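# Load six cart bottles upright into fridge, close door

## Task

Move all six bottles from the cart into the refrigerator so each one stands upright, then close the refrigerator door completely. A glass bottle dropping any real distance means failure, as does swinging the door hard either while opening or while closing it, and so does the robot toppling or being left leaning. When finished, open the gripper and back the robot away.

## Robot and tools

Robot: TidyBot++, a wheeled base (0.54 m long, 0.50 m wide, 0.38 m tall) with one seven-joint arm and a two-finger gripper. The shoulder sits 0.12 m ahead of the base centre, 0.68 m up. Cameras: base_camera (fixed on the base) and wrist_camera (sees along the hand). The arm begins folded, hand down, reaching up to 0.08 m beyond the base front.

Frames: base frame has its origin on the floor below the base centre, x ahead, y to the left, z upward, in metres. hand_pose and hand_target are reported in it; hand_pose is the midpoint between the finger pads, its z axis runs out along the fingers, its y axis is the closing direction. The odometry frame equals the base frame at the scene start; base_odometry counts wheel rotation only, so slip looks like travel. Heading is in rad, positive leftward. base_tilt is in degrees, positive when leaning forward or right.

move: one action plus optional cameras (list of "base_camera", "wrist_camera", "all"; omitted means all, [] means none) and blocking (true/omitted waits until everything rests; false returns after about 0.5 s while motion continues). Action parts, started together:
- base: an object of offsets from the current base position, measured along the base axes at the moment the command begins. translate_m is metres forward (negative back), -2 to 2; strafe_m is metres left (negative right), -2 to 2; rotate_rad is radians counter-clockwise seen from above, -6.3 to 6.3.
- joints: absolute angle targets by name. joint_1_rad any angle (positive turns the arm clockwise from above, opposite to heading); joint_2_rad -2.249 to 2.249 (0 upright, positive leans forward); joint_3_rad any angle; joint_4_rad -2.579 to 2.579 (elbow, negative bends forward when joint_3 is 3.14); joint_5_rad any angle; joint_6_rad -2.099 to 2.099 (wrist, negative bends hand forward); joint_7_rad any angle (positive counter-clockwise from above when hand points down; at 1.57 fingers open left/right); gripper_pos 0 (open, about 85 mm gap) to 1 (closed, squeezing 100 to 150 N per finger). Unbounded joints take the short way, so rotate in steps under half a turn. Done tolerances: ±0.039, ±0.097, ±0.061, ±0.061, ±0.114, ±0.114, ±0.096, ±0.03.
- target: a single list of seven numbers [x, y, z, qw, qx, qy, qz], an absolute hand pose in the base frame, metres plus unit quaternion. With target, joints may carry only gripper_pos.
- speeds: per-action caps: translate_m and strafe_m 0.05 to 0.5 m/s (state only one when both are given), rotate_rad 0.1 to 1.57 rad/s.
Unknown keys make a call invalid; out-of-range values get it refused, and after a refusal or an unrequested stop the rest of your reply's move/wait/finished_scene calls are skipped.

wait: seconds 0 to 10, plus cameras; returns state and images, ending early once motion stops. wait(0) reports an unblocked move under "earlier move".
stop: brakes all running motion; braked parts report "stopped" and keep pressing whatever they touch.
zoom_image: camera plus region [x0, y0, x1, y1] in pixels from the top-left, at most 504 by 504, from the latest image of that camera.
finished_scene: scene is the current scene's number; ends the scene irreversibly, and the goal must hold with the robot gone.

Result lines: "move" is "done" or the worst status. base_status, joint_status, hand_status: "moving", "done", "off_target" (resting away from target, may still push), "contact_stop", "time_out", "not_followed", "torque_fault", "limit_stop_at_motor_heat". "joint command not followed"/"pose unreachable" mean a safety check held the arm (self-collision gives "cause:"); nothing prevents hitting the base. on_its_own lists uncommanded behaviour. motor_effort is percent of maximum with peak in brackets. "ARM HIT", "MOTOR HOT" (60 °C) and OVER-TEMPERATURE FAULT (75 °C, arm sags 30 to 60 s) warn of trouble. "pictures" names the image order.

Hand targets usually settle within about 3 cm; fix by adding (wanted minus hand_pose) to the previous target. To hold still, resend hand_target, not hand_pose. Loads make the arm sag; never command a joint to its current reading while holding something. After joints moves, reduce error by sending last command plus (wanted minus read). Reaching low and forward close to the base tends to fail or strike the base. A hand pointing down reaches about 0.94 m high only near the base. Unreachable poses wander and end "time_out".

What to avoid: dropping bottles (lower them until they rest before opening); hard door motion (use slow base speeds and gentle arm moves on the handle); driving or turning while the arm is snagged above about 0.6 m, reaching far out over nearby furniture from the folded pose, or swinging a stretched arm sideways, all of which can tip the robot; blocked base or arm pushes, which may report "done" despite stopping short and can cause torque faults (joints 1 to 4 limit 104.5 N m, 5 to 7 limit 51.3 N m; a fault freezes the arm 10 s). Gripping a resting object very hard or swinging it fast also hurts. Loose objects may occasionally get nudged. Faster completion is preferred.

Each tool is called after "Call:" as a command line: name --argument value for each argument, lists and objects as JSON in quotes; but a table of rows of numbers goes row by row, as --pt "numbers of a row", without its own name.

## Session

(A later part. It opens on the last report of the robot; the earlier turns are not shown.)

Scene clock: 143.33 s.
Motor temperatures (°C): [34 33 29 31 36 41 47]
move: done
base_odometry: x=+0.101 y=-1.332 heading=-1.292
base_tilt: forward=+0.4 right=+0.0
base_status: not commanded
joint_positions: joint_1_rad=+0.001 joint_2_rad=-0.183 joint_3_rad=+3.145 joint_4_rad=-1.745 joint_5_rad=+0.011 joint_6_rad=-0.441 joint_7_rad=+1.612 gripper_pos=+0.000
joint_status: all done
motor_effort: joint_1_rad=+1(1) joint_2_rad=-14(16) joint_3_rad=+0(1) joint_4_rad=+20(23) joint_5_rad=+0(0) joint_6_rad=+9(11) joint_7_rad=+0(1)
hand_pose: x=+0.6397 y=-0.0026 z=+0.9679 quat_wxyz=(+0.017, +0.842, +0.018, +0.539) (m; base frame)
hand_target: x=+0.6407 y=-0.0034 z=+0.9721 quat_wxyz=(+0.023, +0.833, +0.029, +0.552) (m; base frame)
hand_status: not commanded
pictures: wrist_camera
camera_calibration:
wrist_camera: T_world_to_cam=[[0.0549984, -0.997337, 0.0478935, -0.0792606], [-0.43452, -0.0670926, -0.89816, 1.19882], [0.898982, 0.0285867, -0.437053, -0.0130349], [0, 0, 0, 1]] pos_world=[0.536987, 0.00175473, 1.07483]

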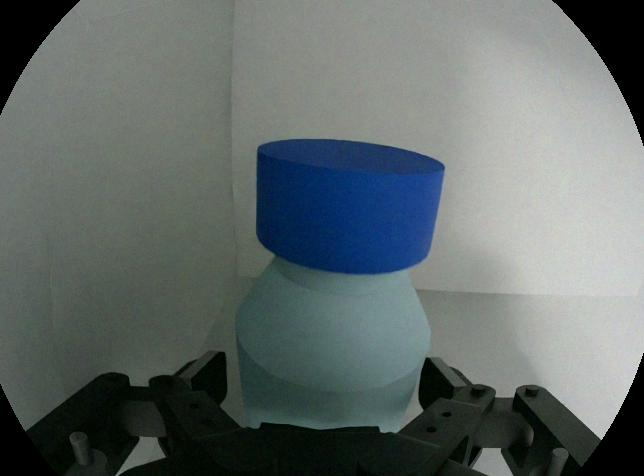

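Call:
move --base '{"translate_m": -0.12, "strafe_m": 0.002}' --speeds '{"translate_m": 0.12}' --cameras '["wrist_camera"]'

Call:
move --base '{"translate_m": -0.9}' --speeds '{"translate_m": 0.4}' --joints '{"joint_1_rad": 0.0, "joint_2_rad": -0.16, "joint_3_rad": 3.15, "joint_4_rad": -1.495, "joint_5_rad": 0.0, "joint_6_rad": -0.70, "joint_7_rad": 1.65, "gripper_pos": 0.05}'

Scene clock: 145.37 s.
Motor temperatures (°C): [34 33 29 31 36 41 47]
move: done
base_odometry: x=+0.069 y=-1.216 heading=-1.291
base_tilt: forward=+0.4 right=+0.0
base_status: done
joint_positions: joint_1_rad=+0.001 joint_2_rad=-0.192 joint_3_rad=+3.145 joint_4_rad=-1.745 joint_5_rad=+0.011 joint_6_rad=-0.441 joint_7_rad=+1.612 gripper_pos=+0.000
joint_status: not commanded
motor_effort: joint_1_rad=+0(1) joint_2_rad=-12(17) joint_3_rad=+0(1) joint_4_rad=+20(21) joint_5_rad=+0(1) joint_6_rad=+8(9) joint_7_rad=+0(1)
hand_pose: x=+0.6369 y=-0.0026 z=+0.9728 quat_wxyz=(+0.017, +0.839, +0.018, +0.543) (m; base frame)
hand_target: x=+0.6407 y=-0.0034 z=+0.9721 quat_wxyz=(+0.023, +0.833, +0.029, +0.552) (m; base frame)
hand_status: not commanded
pictures: wrist_camera
camera_calibration:
wrist_camera: T_world_to_cam=[[0.0544823, -0.997341, 0.0484105, -0.0795517], [-0.425952, -0.0670639, -0.902257, 1.20059], [0.903104, 0.0285365, -0.428473, -0.0193757], [0, 0, 0, 1]] pos_world=[0.533226, 0.00172899, 1.07879]

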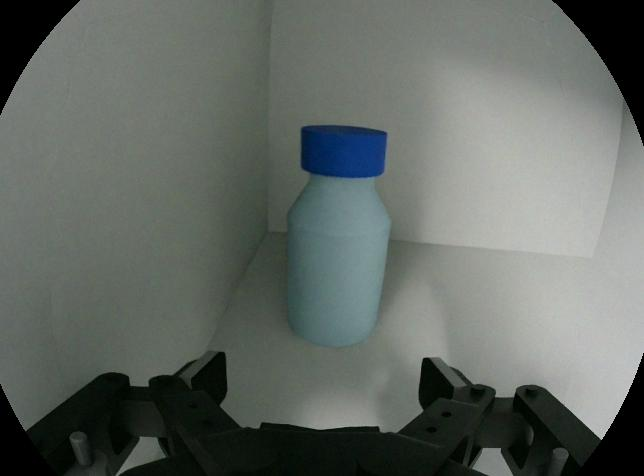

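Scene clock: 148.83 s.
Motor temperatures (°C): [34 33 29 31 36 41 47]
move: done
base_odometry: x=-0.179 y=-0.351 heading=-1.291
base_tilt: forward=+0.4 right=+0.0
base_status: done
joint_positions: joint_1_rad=+0.001 joint_2_rad=-0.175 joint_3_rad=+3.146 joint_4_rad=-1.540 joint_5_rad=+0.011 joint_6_rad=-0.641 joint_7_rad=+1.612 gripper_pos=+0.050
joint_status: all done
motor_effort: joint_1_rad=+0(1) joint_2_rad=-14(16) joint_3_rad=-1(2) joint_4_rad=+19(21) joint_5_rad=+0(1) joint_6_rad=+9(10) joint_7_rad=+0(1)
hand_pose: x=+0.6356 y=-0.0033 z=+1.0289 quat_wxyz=(+0.017, +0.843, +0.017, +0.537) (m; base frame)
hand_target: x=+0.6361 y=-0.0034 z=+1.0313 quat_wxyz=(+0.022, +0.850, +0.030, +0.525) (m; base frame)
hand_status: not commanded
pictures: base_camera, wrist_camera
camera_calibration:
wrist_camera: T_world_to_cam=[[0.0528811, -0.997472, 0.047461, -0.0808348], [-0.437835, -0.0658751, -0.896638, 1.25238], [0.897499, 0.0266351, -0.440212, 0.0215431], [0, 0, 0, 1]] pos_world=[0.533275, 0.00129621, 1.13625]

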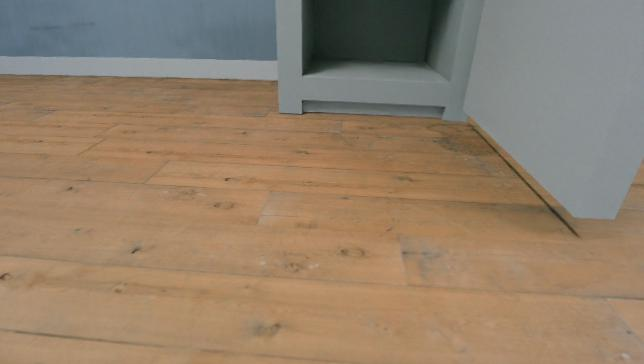

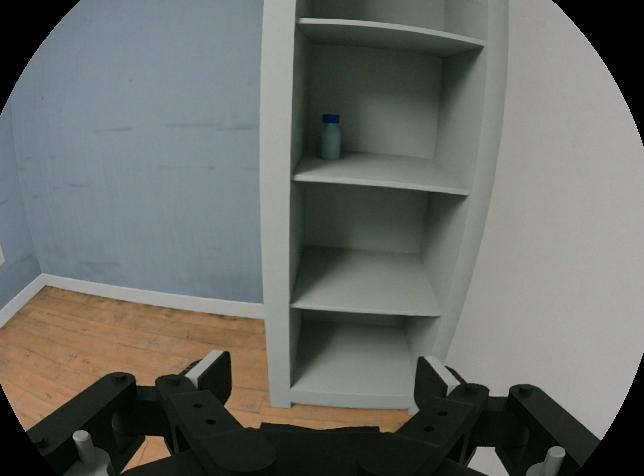

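Call:
zoom_image --camera "base_camera" --region '[424, 80, 644, 250]'

Call:
zoom_image --camera "base_camera" --region '[260, 80, 500, 140]'

Scaled by 2.291.

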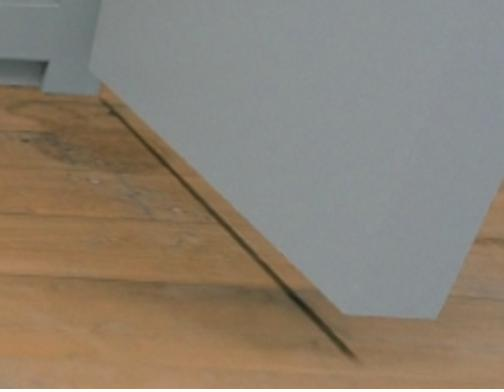

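Scaled by 2.100.

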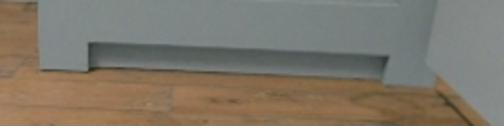

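Call:
move --base '{"translate_m": -1.0, "rotate_rad": -1.479}' --speeds '{"rotate_rad": 0.8}'

Call:
zoom_image --camera "wrist_camera" --region '[220, 250, 640, 476]'

Scene clock: 158.67 s.
Motor temperatures (°C): [34 33 29 31 36 41 47]
move: done
base_odometry: x=-0.455 y=+0.610 heading=-2.771
base_tilt: forward=+0.4 right=+0.0
base_status: done
joint_positions: joint_1_rad=+0.002 joint_2_rad=-0.167 joint_3_rad=+3.156 joint_4_rad=-1.540 joint_5_rad=+0.011 joint_6_rad=-0.642 joint_7_rad=+1.612 gripper_pos=+0.050
joint_status: not commanded
motor_effort: joint_1_rad=+1(3) joint_2_rad=-13(17) joint_3_rad=+0(3) joint_4_rad=+19(20) joint_5_rad=+0(1) joint_6_rad=+8(9) joint_7_rad=+0(1)
hand_pose: x=+0.6386 y=-0.0101 z=+1.0245 quat_wxyz=(+0.020, +0.845, +0.012, +0.533) (m; base frame)
hand_target: x=+0.6361 y=-0.0034 z=+1.0313 quat_wxyz=(+0.022, +0.850, +0.030, +0.525) (m; base frame)
hand_status: not commanded
pictures: base_camera, wrist_camera
camera_calibration:
wrist_camera: T_world_to_cam=[[0.0414159, -0.998116, 0.0452575, -0.0779769], [-0.446444, -0.0590098, -0.892864, 1.25095], [0.893853, 0.0167738, -0.448047, 0.027247], [0, 0, 0, 1]] pos_world=[0.537355, -0.00446867, 1.13267]

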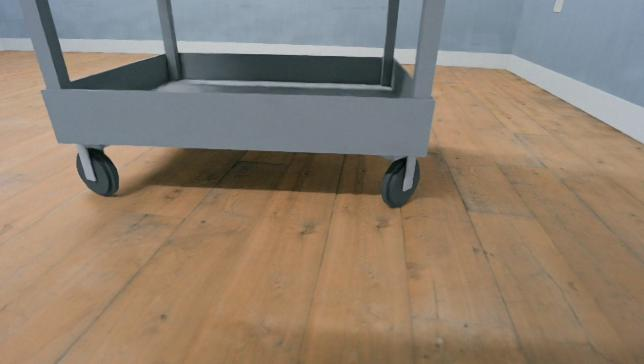

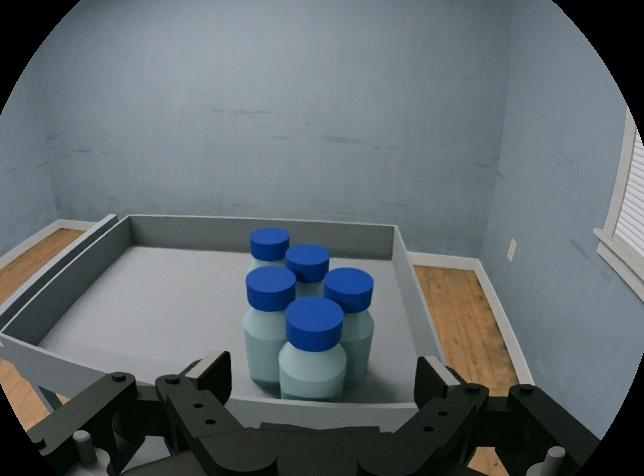

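Scaled by 1.200.

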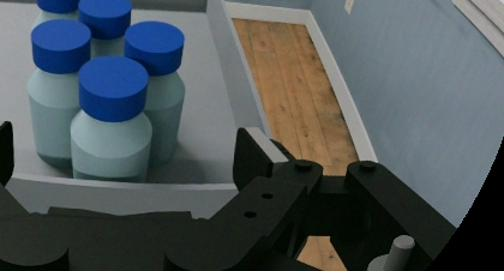

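Call:
move --base '{"translate_m": 0.058, "strafe_m": -0.0456, "rotate_rad": 0.07}' --speeds '{"translate_m": 0.15}'

Call:
zoom_image --camera "wrist_camera" --region '[180, 250, 480, 450]'

Scene clock: 161.53 s.
Motor temperatures (°C): [34 33 29 31 36 41 47]
move: done
base_odometry: x=-0.526 y=+0.632 heading=-2.701
base_tilt: forward=+0.4 right=+0.0
base_status: done
joint_positions: joint_1_rad=+0.000 joint_2_rad=-0.167 joint_3_rad=+3.152 joint_4_rad=-1.540 joint_5_rad=+0.011 joint_6_rad=-0.642 joint_7_rad=+1.612 gripper_pos=+0.050
joint_status: not commanded
motor_effort: joint_1_rad=+0(2) joint_2_rad=-14(16) joint_3_rad=+0(2) joint_4_rad=+19(20) joint_5_rad=+0(1) joint_6_rad=+9(9) joint_7_rad=+0(1)
hand_pose: x=+0.6386 y=-0.0066 z=+1.0245 quat_wxyz=(+0.018, +0.846, +0.015, +0.533) (m; base frame)
hand_target: x=+0.6361 y=-0.0034 z=+1.0313 quat_wxyz=(+0.022, +0.850, +0.030, +0.525) (m; base frame)
hand_status: not commanded
pictures: base_camera, wrist_camera
camera_calibration:
wrist_camera: T_world_to_cam=[[0.0476377, -0.997807, 0.0459544, -0.0791854], [-0.446237, -0.0624197, -0.892735, 1.25085], [0.893646, 0.0220213, -0.448232, 0.0276157], [0, 0, 0, 1]] pos_world=[0.537268, -0.00154242, 1.13269]

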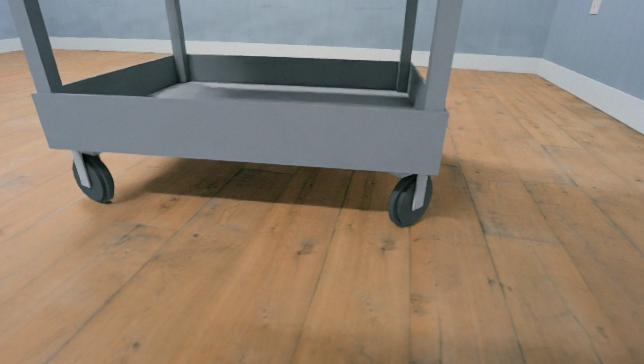

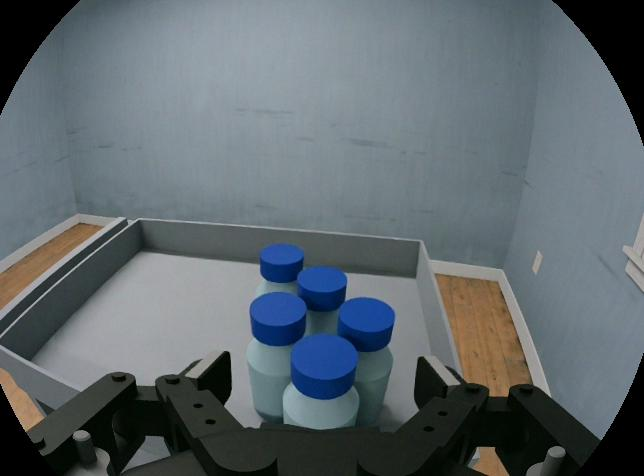

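Scaled by 1.680.

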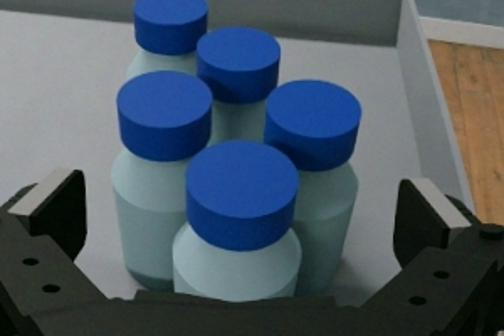

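Call:
move --base '{"translate_m": 0.062, "strafe_m": -0.002}' --speeds '{"translate_m": 0.1}' --joints '{"joint_1_rad": 0.0, "joint_2_rad": -0.14, "joint_3_rad": 3.15, "joint_4_rad": -1.82, "joint_5_rad": 0.0, "joint_6_rad": -0.355, "joint_7_rad": 1.65}' --cameras '["wrist_camera"]'

Call:
zoom_image --camera "wrist_camera" --region '[180, 250, 480, 450]'

Scene clock: 164.47 s.
Motor temperatures (°C): [34 33 29 31 36 41 47]
move: done
base_odometry: x=-0.583 y=+0.607 heading=-2.701
base_tilt: forward=+0.4 right=+0.0
base_status: done
joint_positions: joint_1_rad=+0.000 joint_2_rad=-0.149 joint_3_rad=+3.152 joint_4_rad=-1.789 joint_5_rad=+0.011 joint_6_rad=-0.421 joint_7_rad=+1.612 gripper_pos=+0.050
joint_status: all done
motor_effort: joint_1_rad=+0(2) joint_2_rad=-14(17) joint_3_rad=+0(2) joint_4_rad=+19(21) joint_5_rad=+0(1) joint_6_rad=+9(10) joint_7_rad=+0(1)
hand_pose: x=+0.6449 y=-0.0058 z=+0.9294 quat_wxyz=(+0.017, +0.857, +0.016, +0.514) (m; base frame)
hand_target: x=+0.6512 y=-0.0034 z=+0.9248 quat_wxyz=(+0.022, +0.850, +0.030, +0.525) (m; base frame)
hand_status: not commanded
pictures: wrist_camera
camera_calibration:
wrist_camera: T_world_to_cam=[[0.0522155, -0.997686, 0.043547, -0.0750164], [-0.486439, -0.0634937, -0.871404, 1.17497], [0.872153, 0.0243179, -0.488629, 0.0307489], [0, 0, 0, 1]] pos_world=[0.548651, -0.000987358, 1.04217]

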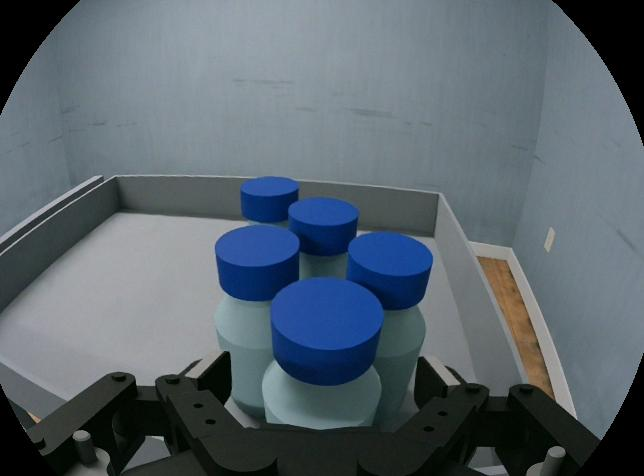

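Scaled by 1.680.

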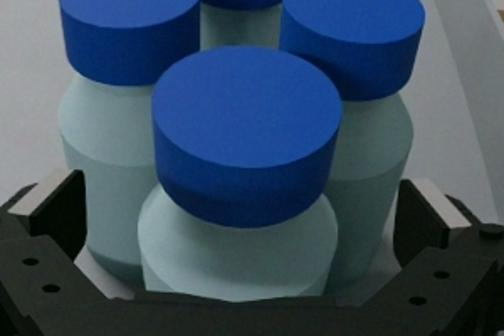

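Call:
move --base '{"translate_m": 0.018}' --speeds '{"translate_m": 0.08}' --joints '{"joint_1_rad": 0.0, "joint_2_rad": -0.11, "joint_3_rad": 3.15, "joint_4_rad": -1.95, "joint_5_rad": 0.0, "joint_6_rad": -0.20, "joint_7_rad": 1.65}' --cameras '["wrist_camera"]'

Call:
zoom_image --camera "wrist_camera" --region '[180, 200, 480, 450]'

Scene clock: 166.43 s.
Motor temperatures (°C): [34 33 29 31 36 41 47]
move: done
base_odometry: x=-0.600 y=+0.600 heading=-2.701
base_tilt: forward=+0.4 right=+0.0
base_status: done
joint_positions: joint_1_rad=+0.000 joint_2_rad=-0.126 joint_3_rad=+3.152 joint_4_rad=-1.922 joint_5_rad=+0.011 joint_6_rad=-0.265 joint_7_rad=+1.612 gripper_pos=+0.050
joint_status: all done
motor_effort: joint_1_rad=+1(1) joint_2_rad=-14(16) joint_3_rad=+0(2) joint_4_rad=+19(21) joint_5_rad=+0(1) joint_6_rad=+8(9) joint_7_rad=+0(1)
hand_pose: x=+0.6474 y=-0.0052 z=+0.8824 quat_wxyz=(+0.017, +0.857, +0.017, +0.514) (m; base frame)
hand_target: x=+0.6536 y=-0.0033 z=+0.8757 quat_wxyz=(+0.023, +0.852, +0.030, +0.523) (m; base frame)
hand_status: not commanded
pictures: wrist_camera
camera_calibration:
wrist_camera: T_world_to_cam=[[0.0538533, -0.997599, 0.0435357, -0.0735817], [-0.486226, -0.064279, -0.871466, 1.13521], [0.872172, 0.0257631, -0.48852, 0.0054949], [0, 0, 0, 1]] pos_world=[0.551137, -0.000576674, 0.995182]

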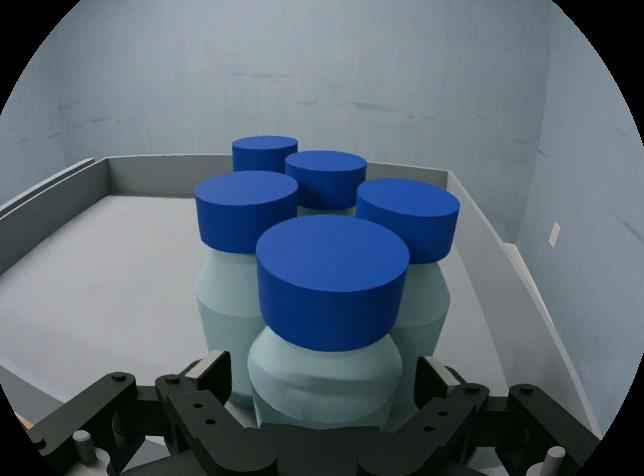

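Scaled by 1.680.

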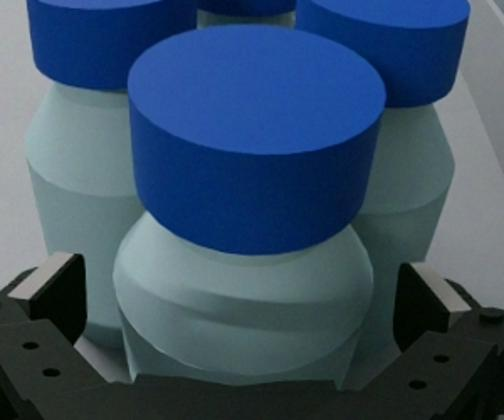

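Call:
move --base '{"translate_m": 0.007}' --speeds '{"translate_m": 0.08}' --joints '{"joint_1_rad": 0.0, "joint_2_rad": -0.085, "joint_3_rad": 3.15, "joint_4_rad": -2.075, "joint_5_rad": 0.0, "joint_6_rad": -0.045, "joint_7_rad": 1.65}' --cameras '["wrist_camera"]'

Call:
zoom_image --camera "wrist_camera" --region '[180, 150, 480, 450]'

Scene clock: 167.90 s.
Motor temperatures (°C): [34 33 29 31 36 41 47]
move: done
base_odometry: x=-0.606 y=+0.597 heading=-2.701
base_tilt: forward=+0.4 right=+0.0
base_status: done
joint_positions: joint_1_rad=+0.000 joint_2_rad=-0.113 joint_3_rad=+3.152 joint_4_rad=-2.025 joint_5_rad=+0.011 joint_6_rad=-0.094 joint_7_rad=+1.612 gripper_pos=+0.050
joint_status: all done
motor_effort: joint_1_rad=+1(2) joint_2_rad=-13(17) joint_3_rad=+0(2) joint_4_rad=+17(20) joint_5_rad=+1(1) joint_6_rad=+7(9) joint_7_rad=+0(1)
hand_pose: x=+0.6502 y=-0.0046 z=+0.8637 quat_wxyz=(+0.017, +0.843, +0.017, +0.538) (m; base frame)
hand_target: x=+0.6489 y=-0.0032 z=+0.8337 quat_wxyz=(+0.023, +0.850, +0.030, +0.525) (m; base frame)
hand_status: not commanded
pictures: wrist_camera
camera_calibration:
wrist_camera: T_world_to_cam=[[0.05301, -0.997508, 0.0465681, -0.0743998], [-0.436892, -0.0651007, -0.897155, 1.11033], [0.897951, 0.027213, -0.439254, -0.0654285], [0, 0, 0, 1]] pos_world=[0.547789, -0.000150653, 0.970863]

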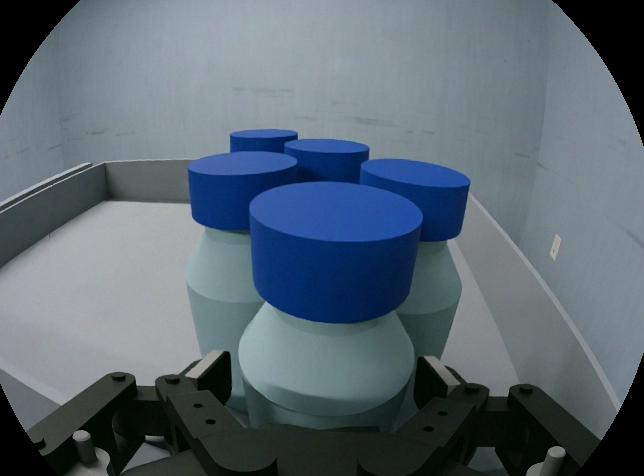

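Scaled by 1.680.

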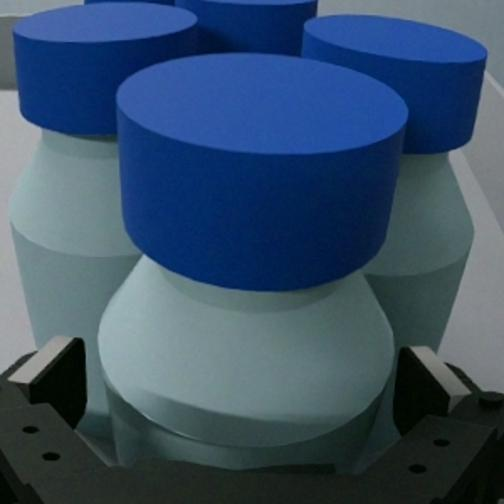

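Call:
move --joints '{"joint_1_rad": 0.0, "joint_2_rad": -0.09, "joint_3_rad": 3.15, "joint_4_rad": -2.055, "joint_5_rad": 0.0, "joint_6_rad": -0.06, "joint_7_rad": 1.65}' --cameras '[]'

Call:
move --joints '{"gripper_pos": 0.5}' --cameras '["wrist_camera"]'

Scene clock: 171.23 s.
Motor temperatures (°C): [34 33 29 31 36 41 47]
move: done
base_odometry: x=-0.606 y=+0.597 heading=-2.701
base_tilt: forward=+0.4 right=+0.0
base_status: not commanded
joint_positions: joint_1_rad=+0.000 joint_2_rad=-0.113 joint_3_rad=+3.152 joint_4_rad=-2.026 joint_5_rad=+0.011 joint_6_rad=-0.092 joint_7_rad=+1.612 gripper_pos=+0.050
joint_status: all done
motor_effort: joint_1_rad=+0(1) joint_2_rad=-12(13) joint_3_rad=+0(1) joint_4_rad=+16(18) joint_5_rad=+1(1) joint_6_rad=+6(8) joint_7_rad=+0(1)
hand_pose: x=+0.6502 y=-0.0046 z=+0.8637 quat_wxyz=(+0.017, +0.843, +0.017, +0.538) (m; base frame)
hand_target: x=+0.6513 y=-0.0032 z=+0.8436 quat_wxyz=(+0.023, +0.848, +0.030, +0.529) (m; base frame)
hand_status: not commanded
pictures: none
No camera images: "cameras" was empty.

Scene clock: 172.03 s.
Motor temperatures (°C): [34 33 29 31 36 41 47]
move: off_target
base_odometry: x=-0.606 y=+0.597 heading=-2.701
base_tilt: forward=+0.4 right=+0.0
base_status: not commanded
joint_positions: joint_1_rad=+0.000 joint_2_rad=-0.114 joint_3_rad=+3.152 joint_4_rad=-2.026 joint_5_rad=+0.011 joint_6_rad=-0.091 joint_7_rad=+1.612 gripper_pos=+0.247
joint_status: gripper_pos off_target (ended at +0.247, target +0.500)
motor_effort: joint_1_rad=+0(2) joint_2_rad=-12(15) joint_3_rad=+0(2) joint_4_rad=+18(20) joint_5_rad=+1(1) joint_6_rad=+8(9) joint_7_rad=+1(1)
hand_pose: x=+0.6501 y=-0.0048 z=+0.8641 quat_wxyz=(+0.017, +0.842, +0.017, +0.539) (m; base frame)
hand_target: x=+0.6513 y=-0.0032 z=+0.8436 quat_wxyz=(+0.023, +0.848, +0.030, +0.529) (m; base frame)
hand_status: not commanded
pictures: wrist_camera
camera_calibration:
wrist_camera: T_world_to_cam=[[0.0524694, -0.997534, 0.0466052, -0.0743231], [-0.434967, -0.0648388, -0.898109, 1.11023], [0.898916, 0.0268515, -0.437297, -0.0674088], [0, 0, 0, 1]] pos_world=[0.54741, -0.000343595, 0.971097]

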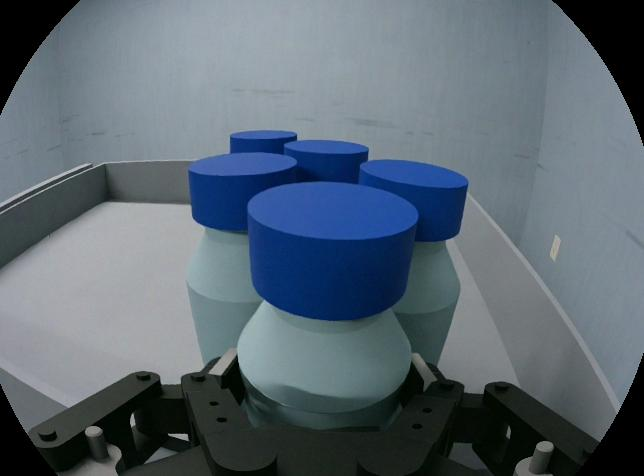

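Call:
move --joints '{"joint_1_rad": 0.0, "joint_2_rad": -0.16, "joint_3_rad": 3.15, "joint_4_rad": -1.75, "joint_5_rad": 0.0, "joint_6_rad": -0.40, "joint_7_rad": 1.65}' --cameras '["wrist_camera"]'

Call:
move --joints '{"joint_1_rad": 0.0, "joint_2_rad": -0.17, "joint_3_rad": 3.15, "joint_4_rad": -1.5, "joint_5_rad": 0.0, "joint_6_rad": -0.68, "joint_7_rad": 1.65}' --cameras '["wrist_camera"]'

Scene clock: 174.13 s.
Motor temperatures (°C): [34 33 29 31 36 41 47]
move: off_target
base_odometry: x=-0.606 y=+0.597 heading=-2.701
base_tilt: forward=+0.4 right=-0.1
base_status: not commanded
joint_positions: joint_1_rad=+0.000 joint_2_rad=-0.127 joint_3_rad=+3.152 joint_4_rad=-1.831 joint_5_rad=+0.011 joint_6_rad=-0.364 joint_7_rad=+1.612 gripper_pos=+0.247
joint_status: joint_4_rad off_target (ended at -1.831, target -1.750); the others done
motor_effort: joint_1_rad=+0(2) joint_2_rad=-19(21) joint_3_rad=+0(2) joint_4_rad=+24(25) joint_5_rad=+0(1) joint_6_rad=+12(13) joint_7_rad=+0(1)
hand_pose: x=+0.6508 y=-0.0058 z=+0.9090 quat_wxyz=(+0.017, +0.859, +0.016, +0.511) (m; base frame)
hand_target: x=+0.6507 y=-0.0034 z=+0.9645 quat_wxyz=(+0.023, +0.838, +0.029, +0.544) (m; base frame)
hand_status: not commanded
pictures: wrist_camera
camera_calibration:
wrist_camera: T_world_to_cam=[[0.0526075, -0.997685, 0.0430915, -0.0743247], [-0.491971, -0.0634444, -0.868297, 1.16087], [0.869021, 0.0244791, -0.49417, 0.0226945], [0, 0, 0, 1]] pos_world=[0.555303, -0.00105739, 1.0224]

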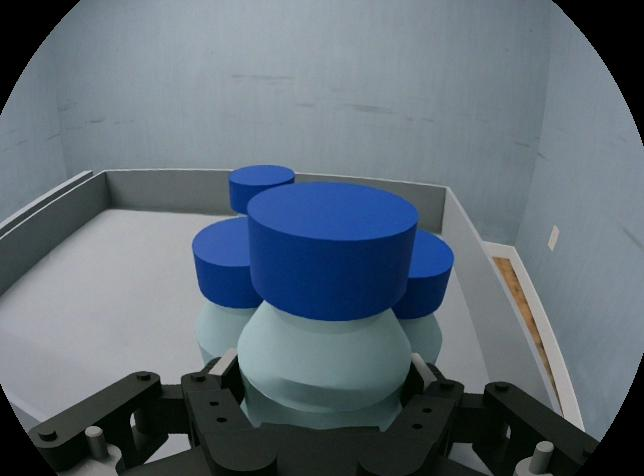

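Scene clock: 175.73 s.
Motor temperatures (°C): [34 33 29 31 36 41 47]
move: off_target
base_odometry: x=-0.606 y=+0.597 heading=-2.701
base_tilt: forward=+0.4 right=+0.0
base_status: not commanded
joint_positions: joint_1_rad=+0.000 joint_2_rad=-0.139 joint_3_rad=+3.152 joint_4_rad=-1.578 joint_5_rad=+0.011 joint_6_rad=-0.641 joint_7_rad=+1.612 gripper_pos=+0.247
joint_status: joint_4_rad off_target (ended at -1.578, target -1.500); the others done
motor_effort: joint_1_rad=+0(1) joint_2_rad=-19(20) joint_3_rad=+0(1) joint_4_rad=+25(26) joint_5_rad=+0(1) joint_6_rad=+12(13) joint_7_rad=+0(1)
hand_pose: x=+0.6443 y=-0.0067 z=+0.9881 quat_wxyz=(+0.018, +0.862, +0.015, +0.506) (m; base frame)
hand_target: x=+0.6349 y=-0.0034 z=+1.0391 quat_wxyz=(+0.023, +0.844, +0.030, +0.536) (m; base frame)
hand_status: not commanded
pictures: wrist_camera
camera_calibration:
wrist_camera: T_world_to_cam=[[0.0501922, -0.997847, 0.0422078, -0.0758287], [-0.502894, -0.0617633, -0.862138, 1.22717], [0.862889, 0.0220466, -0.504912, 0.0820467], [0, 0, 0, 1]] pos_world=[0.550148, -0.00167996, 1.10262]

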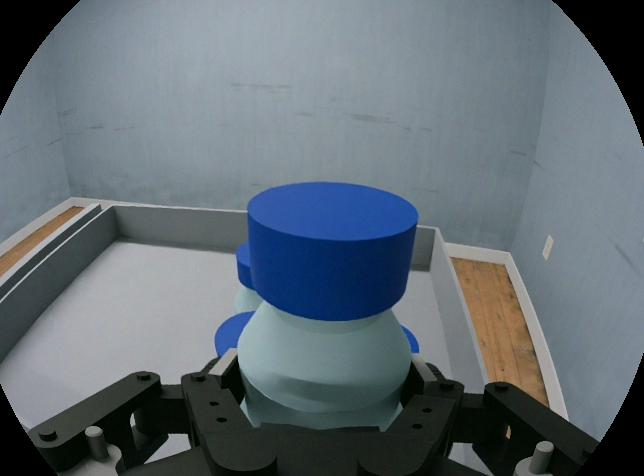

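Call:
move --base '{"translate_m": -0.2}' --speeds '{"translate_m": 0.3}' --joints '{"joint_1_rad": 0.0, "joint_2_rad": -0.19, "joint_3_rad": 3.15, "joint_4_rad": -1.36, "joint_5_rad": 0.0, "joint_6_rad": -0.82, "joint_7_rad": 1.65}'

Call:
move --base '{"translate_m": 0.1027, "strafe_m": 0.816, "rotate_rad": 1.373}' --speeds '{"strafe_m": 0.4, "rotate_rad": 0.8}' --cameras '[]'

Scene clock: 178.30 s.
Motor temperatures (°C): [34 33 29 31 36 41 47]
move: off_target
base_odometry: x=-0.425 y=+0.682 heading=-2.701
base_tilt: forward=+0.4 right=+0.0
base_status: done
joint_positions: joint_1_rad=+0.000 joint_2_rad=-0.173 joint_3_rad=+3.151 joint_4_rad=-1.435 joint_5_rad=+0.011 joint_6_rad=-0.786 joint_7_rad=+1.612 gripper_pos=+0.247
joint_status: joint_4_rad off_target (ended at -1.435, target -1.360); the others done
motor_effort: joint_1_rad=+0(2) joint_2_rad=-17(23) joint_3_rad=+0(2) joint_4_rad=+24(26) joint_5_rad=+0(1) joint_6_rad=+13(13) joint_7_rad=+0(1)
hand_pose: x=+0.6229 y=-0.0068 z=+1.0487 quat_wxyz=(+0.018, +0.854, +0.014, +0.520) (m; base frame)
hand_target: x=+0.6134 y=-0.0034 z=+1.0910 quat_wxyz=(+0.023, +0.838, +0.029, +0.544) (m; base frame)
hand_status: not commanded
pictures: base_camera, wrist_camera
camera_calibration:
wrist_camera: T_world_to_cam=[[0.0477434, -0.99791, 0.0435465, -0.0772846], [-0.475192, -0.0610384, -0.877763, 1.2678], [0.878586, 0.0212145, -0.477113, 0.0921881], [0, 0, 0, 1]] pos_world=[0.525141, -0.00169457, 1.16017]

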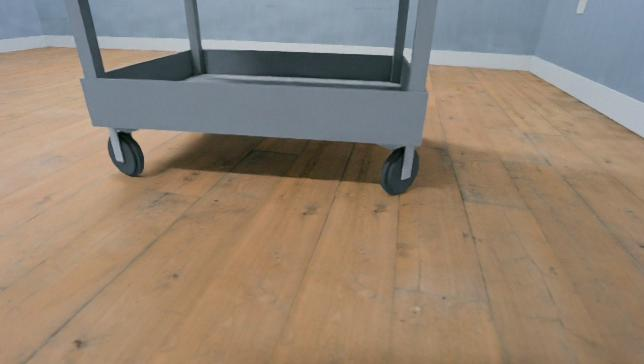

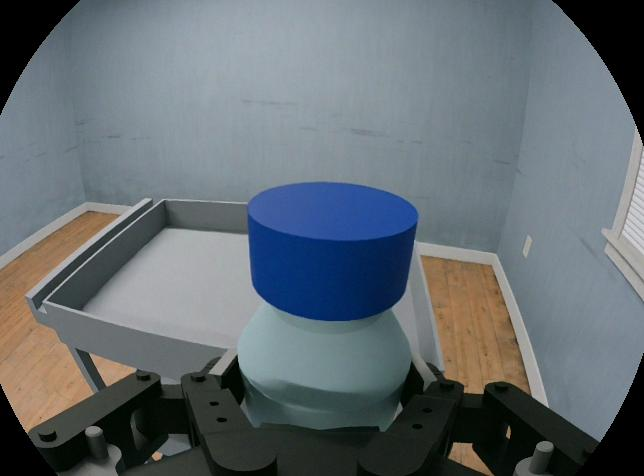

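Scene clock: 181.47 s.
Motor temperatures (°C): [34 33 29 31 36 41 47]
move: done
base_odometry: x=-0.170 y=-0.100 heading=-1.327
base_tilt: forward=+0.4 right=+0.0
base_status: done
joint_positions: joint_1_rad=+0.003 joint_2_rad=-0.170 joint_3_rad=+3.150 joint_4_rad=-1.435 joint_5_rad=+0.011 joint_6_rad=-0.786 joint_7_rad=+1.612 gripper_pos=+0.247
joint_status: not commanded
motor_effort: joint_1_rad=+0(3) joint_2_rad=-17(19) joint_3_rad=+0(5) joint_4_rad=+24(24) joint_5_rad=+0(2) joint_6_rad=+12(13) joint_7_rad=+0(1)
hand_pose: x=+0.6236 y=-0.0068 z=+1.0474 quat_wxyz=(+0.018, +0.855, +0.014, +0.518) (m; base frame)
hand_target: x=+0.6134 y=-0.0034 z=+1.0910 quat_wxyz=(+0.023, +0.838, +0.029, +0.544) (m; base frame)
hand_status: not commanded
pictures: none
No camera images: "cameras" was empty.

Call:
move --base '{"translate_m": 0.6855, "strafe_m": -0.098}' --speeds '{"translate_m": 0.4}' --joints '{"joint_1_rad": 0.097}'

Call:
zoom_image --camera "base_camera" --region '[224, 60, 644, 260]'

Scene clock: 184.67 s.
Motor temperatures (°C): [34 33 29 31 36 41 47]
move: done
base_odometry: x=-0.100 y=-0.789 heading=-1.327
base_tilt: forward=+0.4 right=+0.0
base_status: done
joint_positions: joint_1_rad=+0.090 joint_2_rad=-0.171 joint_3_rad=+3.152 joint_4_rad=-1.435 joint_5_rad=+0.011 joint_6_rad=-0.788 joint_7_rad=+1.612 gripper_pos=+0.247
joint_status: all done
motor_effort: joint_1_rad=+0(2) joint_2_rad=-17(20) joint_3_rad=+0(2) joint_4_rad=+24(24) joint_5_rad=+0(1) joint_6_rad=+12(13) joint_7_rad=+0(1)
hand_pose: x=+0.6206 y=-0.0521 z=+1.0472 quat_wxyz=(+0.041, +0.855, -0.024, +0.517) (m; base frame)
hand_target: x=+0.6108 y=-0.0512 z=+1.0910 quat_wxyz=(+0.050, +0.839, -0.011, +0.542) (m; base frame)
hand_status: not commanded
pictures: base_camera, wrist_camera
camera_calibration:
wrist_camera: T_world_to_cam=[[-0.0419355, -0.998186, 0.0432037, -0.0663317], [-0.482195, -0.0176524, -0.875886, 1.26729], [0.875059, -0.0575634, -0.48058, 0.0961456], [0, 0, 0, 1]] pos_world=[0.524168, -0.0383062, 1.15907]

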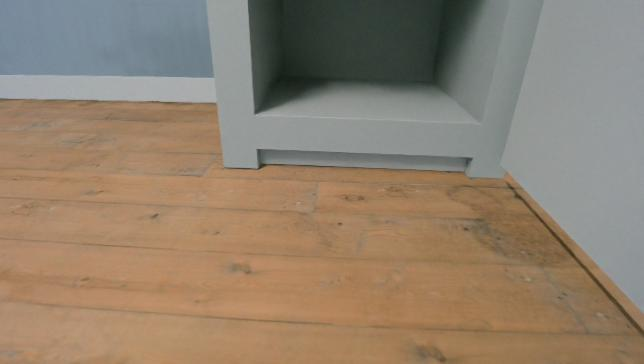

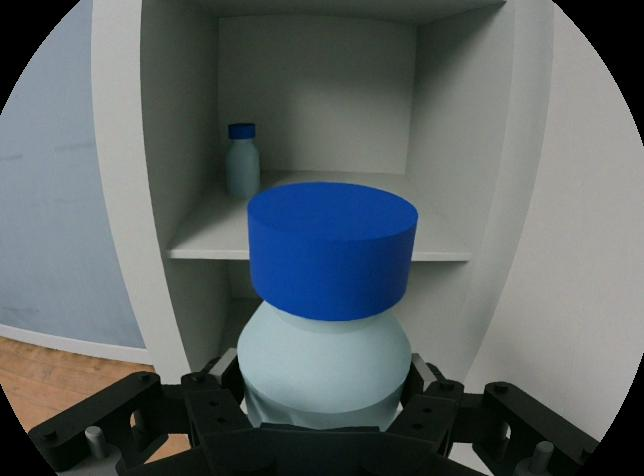

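Scaled by 1.200.

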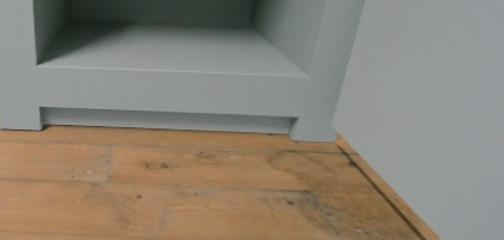

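Call:
move

Scene clock: 186.90 s.
Motor temperatures (°C): [34 33 29 31 36 41 47]
base_odometry: x=-0.100 y=-0.789 heading=-1.327
base_tilt: forward=+0.4 right=+0.0
base_status: done
joint_positions: joint_1_rad=+0.090 joint_2_rad=-0.171 joint_3_rad=+3.152 joint_4_rad=-1.435 joint_5_rad=+0.011 joint_6_rad=-0.788 joint_7_rad=+1.612 gripper_pos=+0.247
joint_status: all done
motor_effort: joint_1_rad=+0(2) joint_2_rad=-16(20) joint_3_rad=+0(2) joint_4_rad=+23(24) joint_5_rad=+0(1) joint_6_rad=+13(13) joint_7_rad=+0(1)
hand_pose: x=+0.6206 y=-0.0521 z=+1.0472 quat_wxyz=(+0.041, +0.855, -0.024, +0.517) (m; base frame)
hand_target: x=+0.6108 y=-0.0512 z=+1.0910 quat_wxyz=(+0.050, +0.839, -0.011, +0.542) (m; base frame)
hand_status: not commanded
pictures: base_camera, wrist_camera
camera_calibration:
wrist_camera: T_world_to_cam=[[-0.0419639, -0.998187, 0.0431499, -0.0662578], [-0.482191, -0.0175918, -0.87589, 1.2673], [0.875061, -0.0575623, -0.480578, 0.0961428], [0, 0, 0, 1]] pos_world=[0.524168, -0.0383094, 1.15908]

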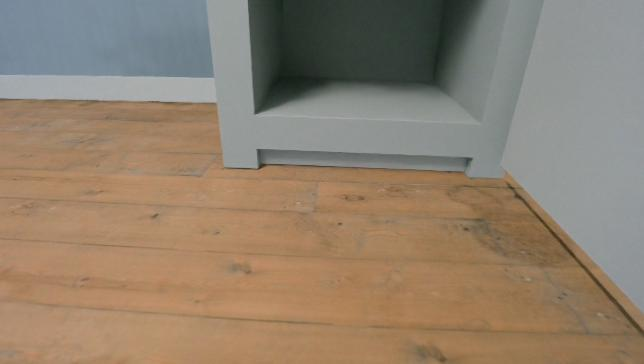

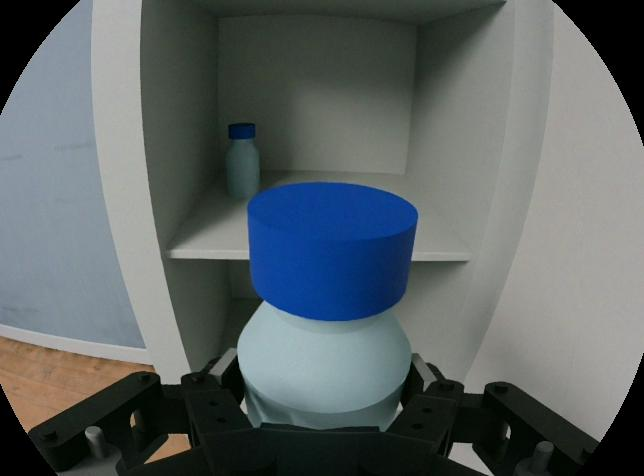

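Call:
move --base '{"translate_m": 0.555}' --speeds '{"translate_m": 0.25}' --cameras '["wrist_camera"]'

Call:
move --joints '{"joint_4_rad": -1.57, "joint_6_rad": -0.56}' --cameras '["wrist_camera"]'

Scene clock: 190.93 s.
Motor temperatures (°C): [34 33 29 32 36 41 47]
move: done
base_odometry: x=+0.034 y=-1.328 heading=-1.327
base_tilt: forward=+0.4 right=+0.0
base_status: done
joint_positions: joint_1_rad=+0.090 joint_2_rad=-0.171 joint_3_rad=+3.152 joint_4_rad=-1.435 joint_5_rad=+0.011 joint_6_rad=-0.789 joint_7_rad=+1.612 gripper_pos=+0.247
joint_status: not commanded
motor_effort: joint_1_rad=+1(1) joint_2_rad=-17(20) joint_3_rad=+0(2) joint_4_rad=+24(25) joint_5_rad=+0(1) joint_6_rad=+13(13) joint_7_rad=+0(1)
hand_pose: x=+0.6203 y=-0.0521 z=+1.0472 quat_wxyz=(+0.041, +0.855, -0.024, +0.516) (m; base frame)
hand_target: x=+0.6108 y=-0.0512 z=+1.0910 quat_wxyz=(+0.050, +0.839, -0.011, +0.542) (m; base frame)
hand_status: not commanded
pictures: wrist_camera
camera_calibration:
wrist_camera: T_world_to_cam=[[-0.0419244, -0.998187, 0.0431767, -0.0662963], [-0.48258, -0.0176088, -0.875675, 1.26717], [0.874848, -0.0575483, -0.480967, 0.0968891], [0, 0, 0, 1]] pos_world=[0.523969, -0.038287, 1.15909]

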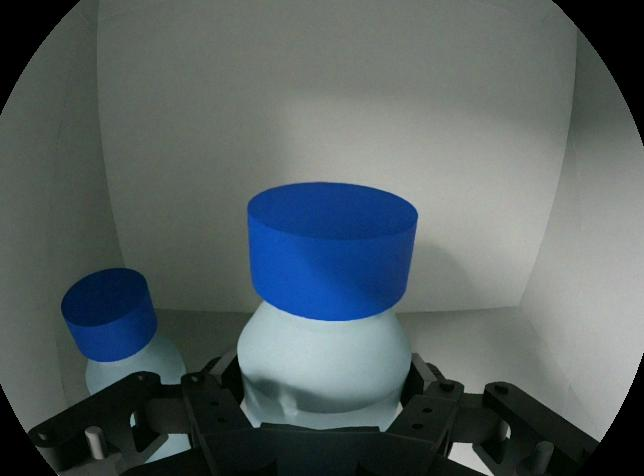

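Scene clock: 192.13 s.
Motor temperatures (°C): [34 33 29 32 36 41 47]
move: done
base_odometry: x=+0.034 y=-1.328 heading=-1.327
base_tilt: forward=+0.4 right=+0.0
base_status: not commanded
joint_positions: joint_1_rad=+0.090 joint_2_rad=-0.171 joint_3_rad=+3.152 joint_4_rad=-1.569 joint_5_rad=+0.011 joint_6_rad=-0.658 joint_7_rad=+1.612 gripper_pos=+0.247
joint_status: all done
motor_effort: joint_1_rad=+1(1) joint_2_rad=-17(19) joint_3_rad=+0(1) joint_4_rad=+24(26) joint_5_rad=+0(0) joint_6_rad=+13(14) joint_7_rad=+0(1)
hand_pose: x=+0.6299 y=-0.0526 z=+1.0056 quat_wxyz=(+0.041, +0.856, -0.024, +0.515) (m; base frame)
hand_target: x=+0.6358 y=-0.0538 z=+1.0423 quat_wxyz=(+0.051, +0.825, -0.011, +0.563) (m; base frame)
hand_status: not commanded
pictures: wrist_camera
camera_calibration:
wrist_camera: T_world_to_cam=[[-0.0404211, -0.998243, 0.0433321, -0.0657572], [-0.485227, -0.0182995, -0.874197, 1.23546], [0.873453, -0.0563619, -0.483635, 0.0721143], [0, 0, 0, 1]] pos_world=[0.533832, -0.0389688, 1.11776]

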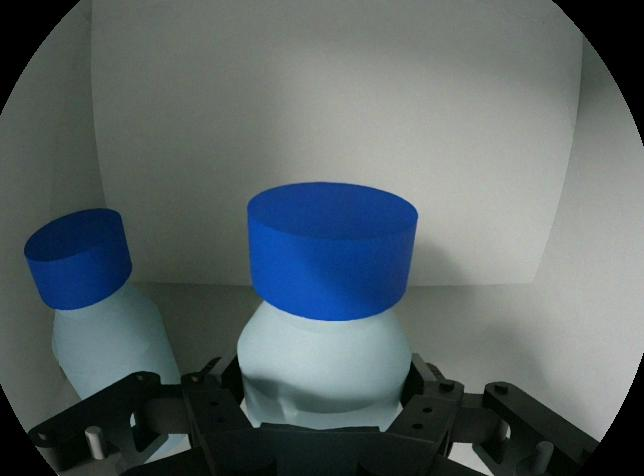

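Call:
move --joints '{"joint_4_rad": -1.60, "joint_6_rad": -0.53}' --cameras '[]'

Call:
move --joints '{"joint_4_rad": -1.625, "joint_6_rad": -0.505}' --cameras '["wrist_camera"]'

Scene clock: 193.30 s.
Motor temperatures (°C): [34 33 29 32 36 41 47]
move: done
base_odometry: x=+0.034 y=-1.328 heading=-1.327
base_tilt: forward=+0.4 right=+0.0
base_status: not commanded
joint_positions: joint_1_rad=+0.090 joint_2_rad=-0.171 joint_3_rad=+3.152 joint_4_rad=-1.596 joint_5_rad=+0.011 joint_6_rad=-0.623 joint_7_rad=+1.612 gripper_pos=+0.247
joint_status: all done
motor_effort: joint_1_rad=+0(1) joint_2_rad=-17(18) joint_3_rad=+0(1) joint_4_rad=+24(25) joint_5_rad=+0(1) joint_6_rad=+12(13) joint_7_rad=+0(1)
hand_pose: x=+0.6324 y=-0.0528 z=+0.9991 quat_wxyz=(+0.041, +0.854, -0.023, +0.518) (m; base frame)
hand_target: x=+0.6375 y=-0.0540 z=+1.0330 quat_wxyz=(+0.051, +0.825, -0.011, +0.563) (m; base frame)
hand_status: not commanded
pictures: none
No camera images: "cameras" was empty.

Scene clock: 193.93 s.
Motor temperatures (°C): [34 33 29 32 36 41 47]
move: done
base_odometry: x=+0.034 y=-1.328 heading=-1.327
base_tilt: forward=+0.4 right=+0.0
base_status: not commanded
joint_positions: joint_1_rad=+0.090 joint_2_rad=-0.171 joint_3_rad=+3.152 joint_4_rad=-1.620 joint_5_rad=+0.011 joint_6_rad=-0.597 joint_7_rad=+1.612 gripper_pos=+0.247
joint_status: all done
motor_effort: joint_1_rad=+0(1) joint_2_rad=-18(19) joint_3_rad=-1(1) joint_4_rad=+24(25) joint_5_rad=+1(1) joint_6_rad=+13(13) joint_7_rad=+0(1)
hand_pose: x=+0.6336 y=-0.0528 z=+0.9919 quat_wxyz=(+0.041, +0.853, -0.023, +0.519) (m; base frame)
hand_target: x=+0.6386 y=-0.0541 z=+1.0252 quat_wxyz=(+0.051, +0.825, -0.011, +0.563) (m; base frame)
hand_status: not commanded
pictures: wrist_camera
camera_calibration:
wrist_camera: T_world_to_cam=[[-0.0401803, -0.998225, 0.0439659, -0.0659776], [-0.477368, -0.0194773, -0.878488, 1.22455], [0.877784, -0.0562858, -0.475738, 0.0517227], [0, 0, 0, 1]] pos_world=[0.536509, -0.0390983, 1.10326]

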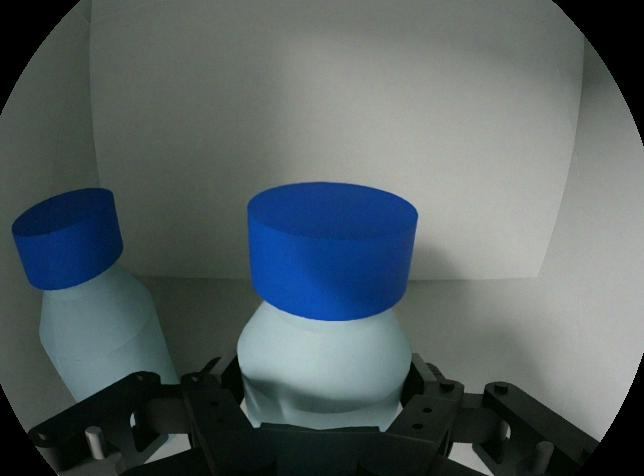

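Call:
move --joints '{"joint_4_rad": -1.637, "joint_6_rad": -0.493}' --cameras '[]'

Call:
move --joints '{"joint_4_rad": -1.649, "joint_6_rad": -0.481}' --cameras '["wrist_camera"]'

Scene clock: 194.77 s.
Motor temperatures (°C): [34 33 29 32 36 41 47]
move: done
base_odometry: x=+0.034 y=-1.328 heading=-1.327
base_tilt: forward=+0.4 right=+0.0
base_status: not commanded
joint_positions: joint_1_rad=+0.090 joint_2_rad=-0.171 joint_3_rad=+3.152 joint_4_rad=-1.631 joint_5_rad=+0.011 joint_6_rad=-0.585 joint_7_rad=+1.612 gripper_pos=+0.247
joint_status: all done
motor_effort: joint_1_rad=+1(1) joint_2_rad=-18(18) joint_3_rad=+0(1) joint_4_rad=+25(25) joint_5_rad=+0(1) joint_6_rad=+13(13) joint_7_rad=+0(1)
hand_pose: x=+0.6341 y=-0.0528 z=+0.9888 quat_wxyz=(+0.041, +0.853, -0.023, +0.519) (m; base frame)
hand_target: x=+0.6391 y=-0.0541 z=+1.0215 quat_wxyz=(+0.051, +0.825, -0.011, +0.563) (m; base frame)
hand_status: not commanded
pictures: none
No camera images: "cameras" was empty.

Scene clock: 195.30 s.
Motor temperatures (°C): [34 33 29 32 36 41 47]
move: done
base_odometry: x=+0.034 y=-1.328 heading=-1.327
base_tilt: forward=+0.4 right=+0.0
base_status: not commanded
joint_positions: joint_1_rad=+0.090 joint_2_rad=-0.171 joint_3_rad=+3.152 joint_4_rad=-1.642 joint_5_rad=+0.011 joint_6_rad=-0.572 joint_7_rad=+1.612 gripper_pos=+0.247
joint_status: all done
motor_effort: joint_1_rad=+0(1) joint_2_rad=-17(18) joint_3_rad=+1(1) joint_4_rad=+24(25) joint_5_rad=+0(1) joint_6_rad=+12(13) joint_7_rad=+0(1)
hand_pose: x=+0.6348 y=-0.0528 z=+0.9863 quat_wxyz=(+0.041, +0.853, -0.023, +0.520) (m; base frame)
hand_target: x=+0.6395 y=-0.0542 z=+1.0178 quat_wxyz=(+0.051, +0.825, -0.011, +0.563) (m; base frame)
hand_status: not commanded
pictures: wrist_camera
camera_calibration:
wrist_camera: T_world_to_cam=[[-0.0400775, -0.998218, 0.0442085, -0.0660288], [-0.47425, -0.0199395, -0.880164, 1.21984], [0.879477, -0.0562407, -0.472606, 0.0437813], [0, 0, 0, 1]] pos_world=[0.537358, -0.0391259, 1.09727]

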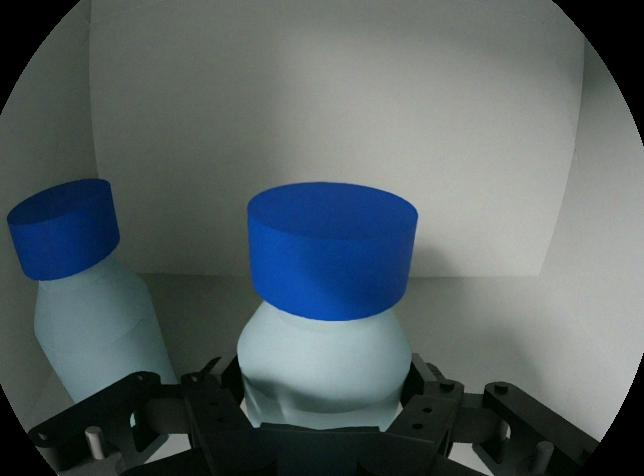

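Call:
move --joints '{"joint_4_rad": -1.661, "joint_6_rad": -0.469}' --cameras '[]'

Call:
move --joints '{"joint_4_rad": -1.673, "joint_6_rad": -0.457}' --cameras '["wrist_camera"]'

Scene clock: 196.20 s.
Motor temperatures (°C): [34 33 29 32 36 41 47]
move: done
base_odometry: x=+0.034 y=-1.328 heading=-1.327
base_tilt: forward=+0.4 right=+0.0
base_status: not commanded
joint_positions: joint_1_rad=+0.090 joint_2_rad=-0.171 joint_3_rad=+3.152 joint_4_rad=-1.650 joint_5_rad=+0.011 joint_6_rad=-0.557 joint_7_rad=+1.612 gripper_pos=+0.247
joint_status: all done
motor_effort: joint_1_rad=+0(1) joint_2_rad=-17(18) joint_3_rad=+0(1) joint_4_rad=+24(25) joint_5_rad=+0(0) joint_6_rad=+12(12) joint_7_rad=+0(0)
hand_pose: x=+0.6360 y=-0.0529 z=+0.9860 quat_wxyz=(+0.041, +0.851, -0.023, +0.524) (m; base frame)
hand_target: x=+0.6399 y=-0.0542 z=+1.0140 quat_wxyz=(+0.051, +0.825, -0.011, +0.563) (m; base frame)
hand_status: not commanded
pictures: none
No camera images: "cameras" was empty.

Scene clock: 196.73 s.
Motor temperatures (°C): [34 33 29 32 36 41 47]
move: done
base_odometry: x=+0.034 y=-1.328 heading=-1.327
base_tilt: forward=+0.4 right=+0.0
base_status: not commanded
joint_positions: joint_1_rad=+0.090 joint_2_rad=-0.172 joint_3_rad=+3.152 joint_4_rad=-1.658 joint_5_rad=+0.011 joint_6_rad=-0.542 joint_7_rad=+1.612 gripper_pos=+0.247
joint_status: all done
motor_effort: joint_1_rad=+0(1) joint_2_rad=-16(17) joint_3_rad=+0(1) joint_4_rad=+23(24) joint_5_rad=+0(0) joint_6_rad=+12(13) joint_7_rad=+0(1)
hand_pose: x=+0.6372 y=-0.0530 z=+0.9856 quat_wxyz=(+0.041, +0.849, -0.023, +0.527) (m; base frame)
hand_target: x=+0.6403 y=-0.0542 z=+1.0103 quat_wxyz=(+0.051, +0.825, -0.011, +0.563) (m; base frame)
hand_status: not commanded
pictures: wrist_camera
camera_calibration:
wrist_camera: T_world_to_cam=[[-0.0404498, -0.998161, 0.045142, -0.0667338], [-0.460883, -0.0214469, -0.887202, 1.21871], [0.886539, -0.0566923, -0.459168, 0.0236003], [0, 0, 0, 1]] pos_world=[0.53806, -0.0391356, 1.09509]

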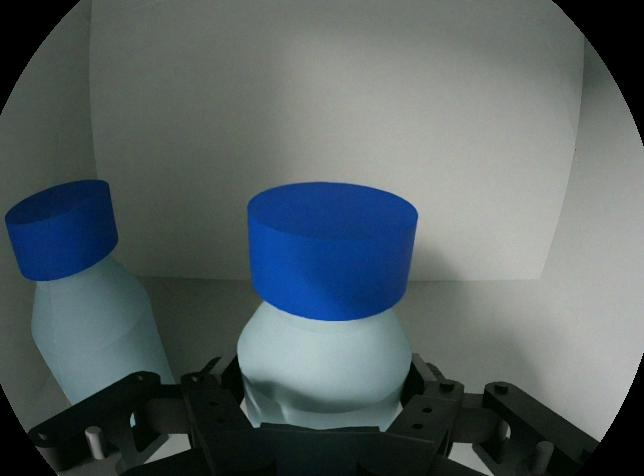

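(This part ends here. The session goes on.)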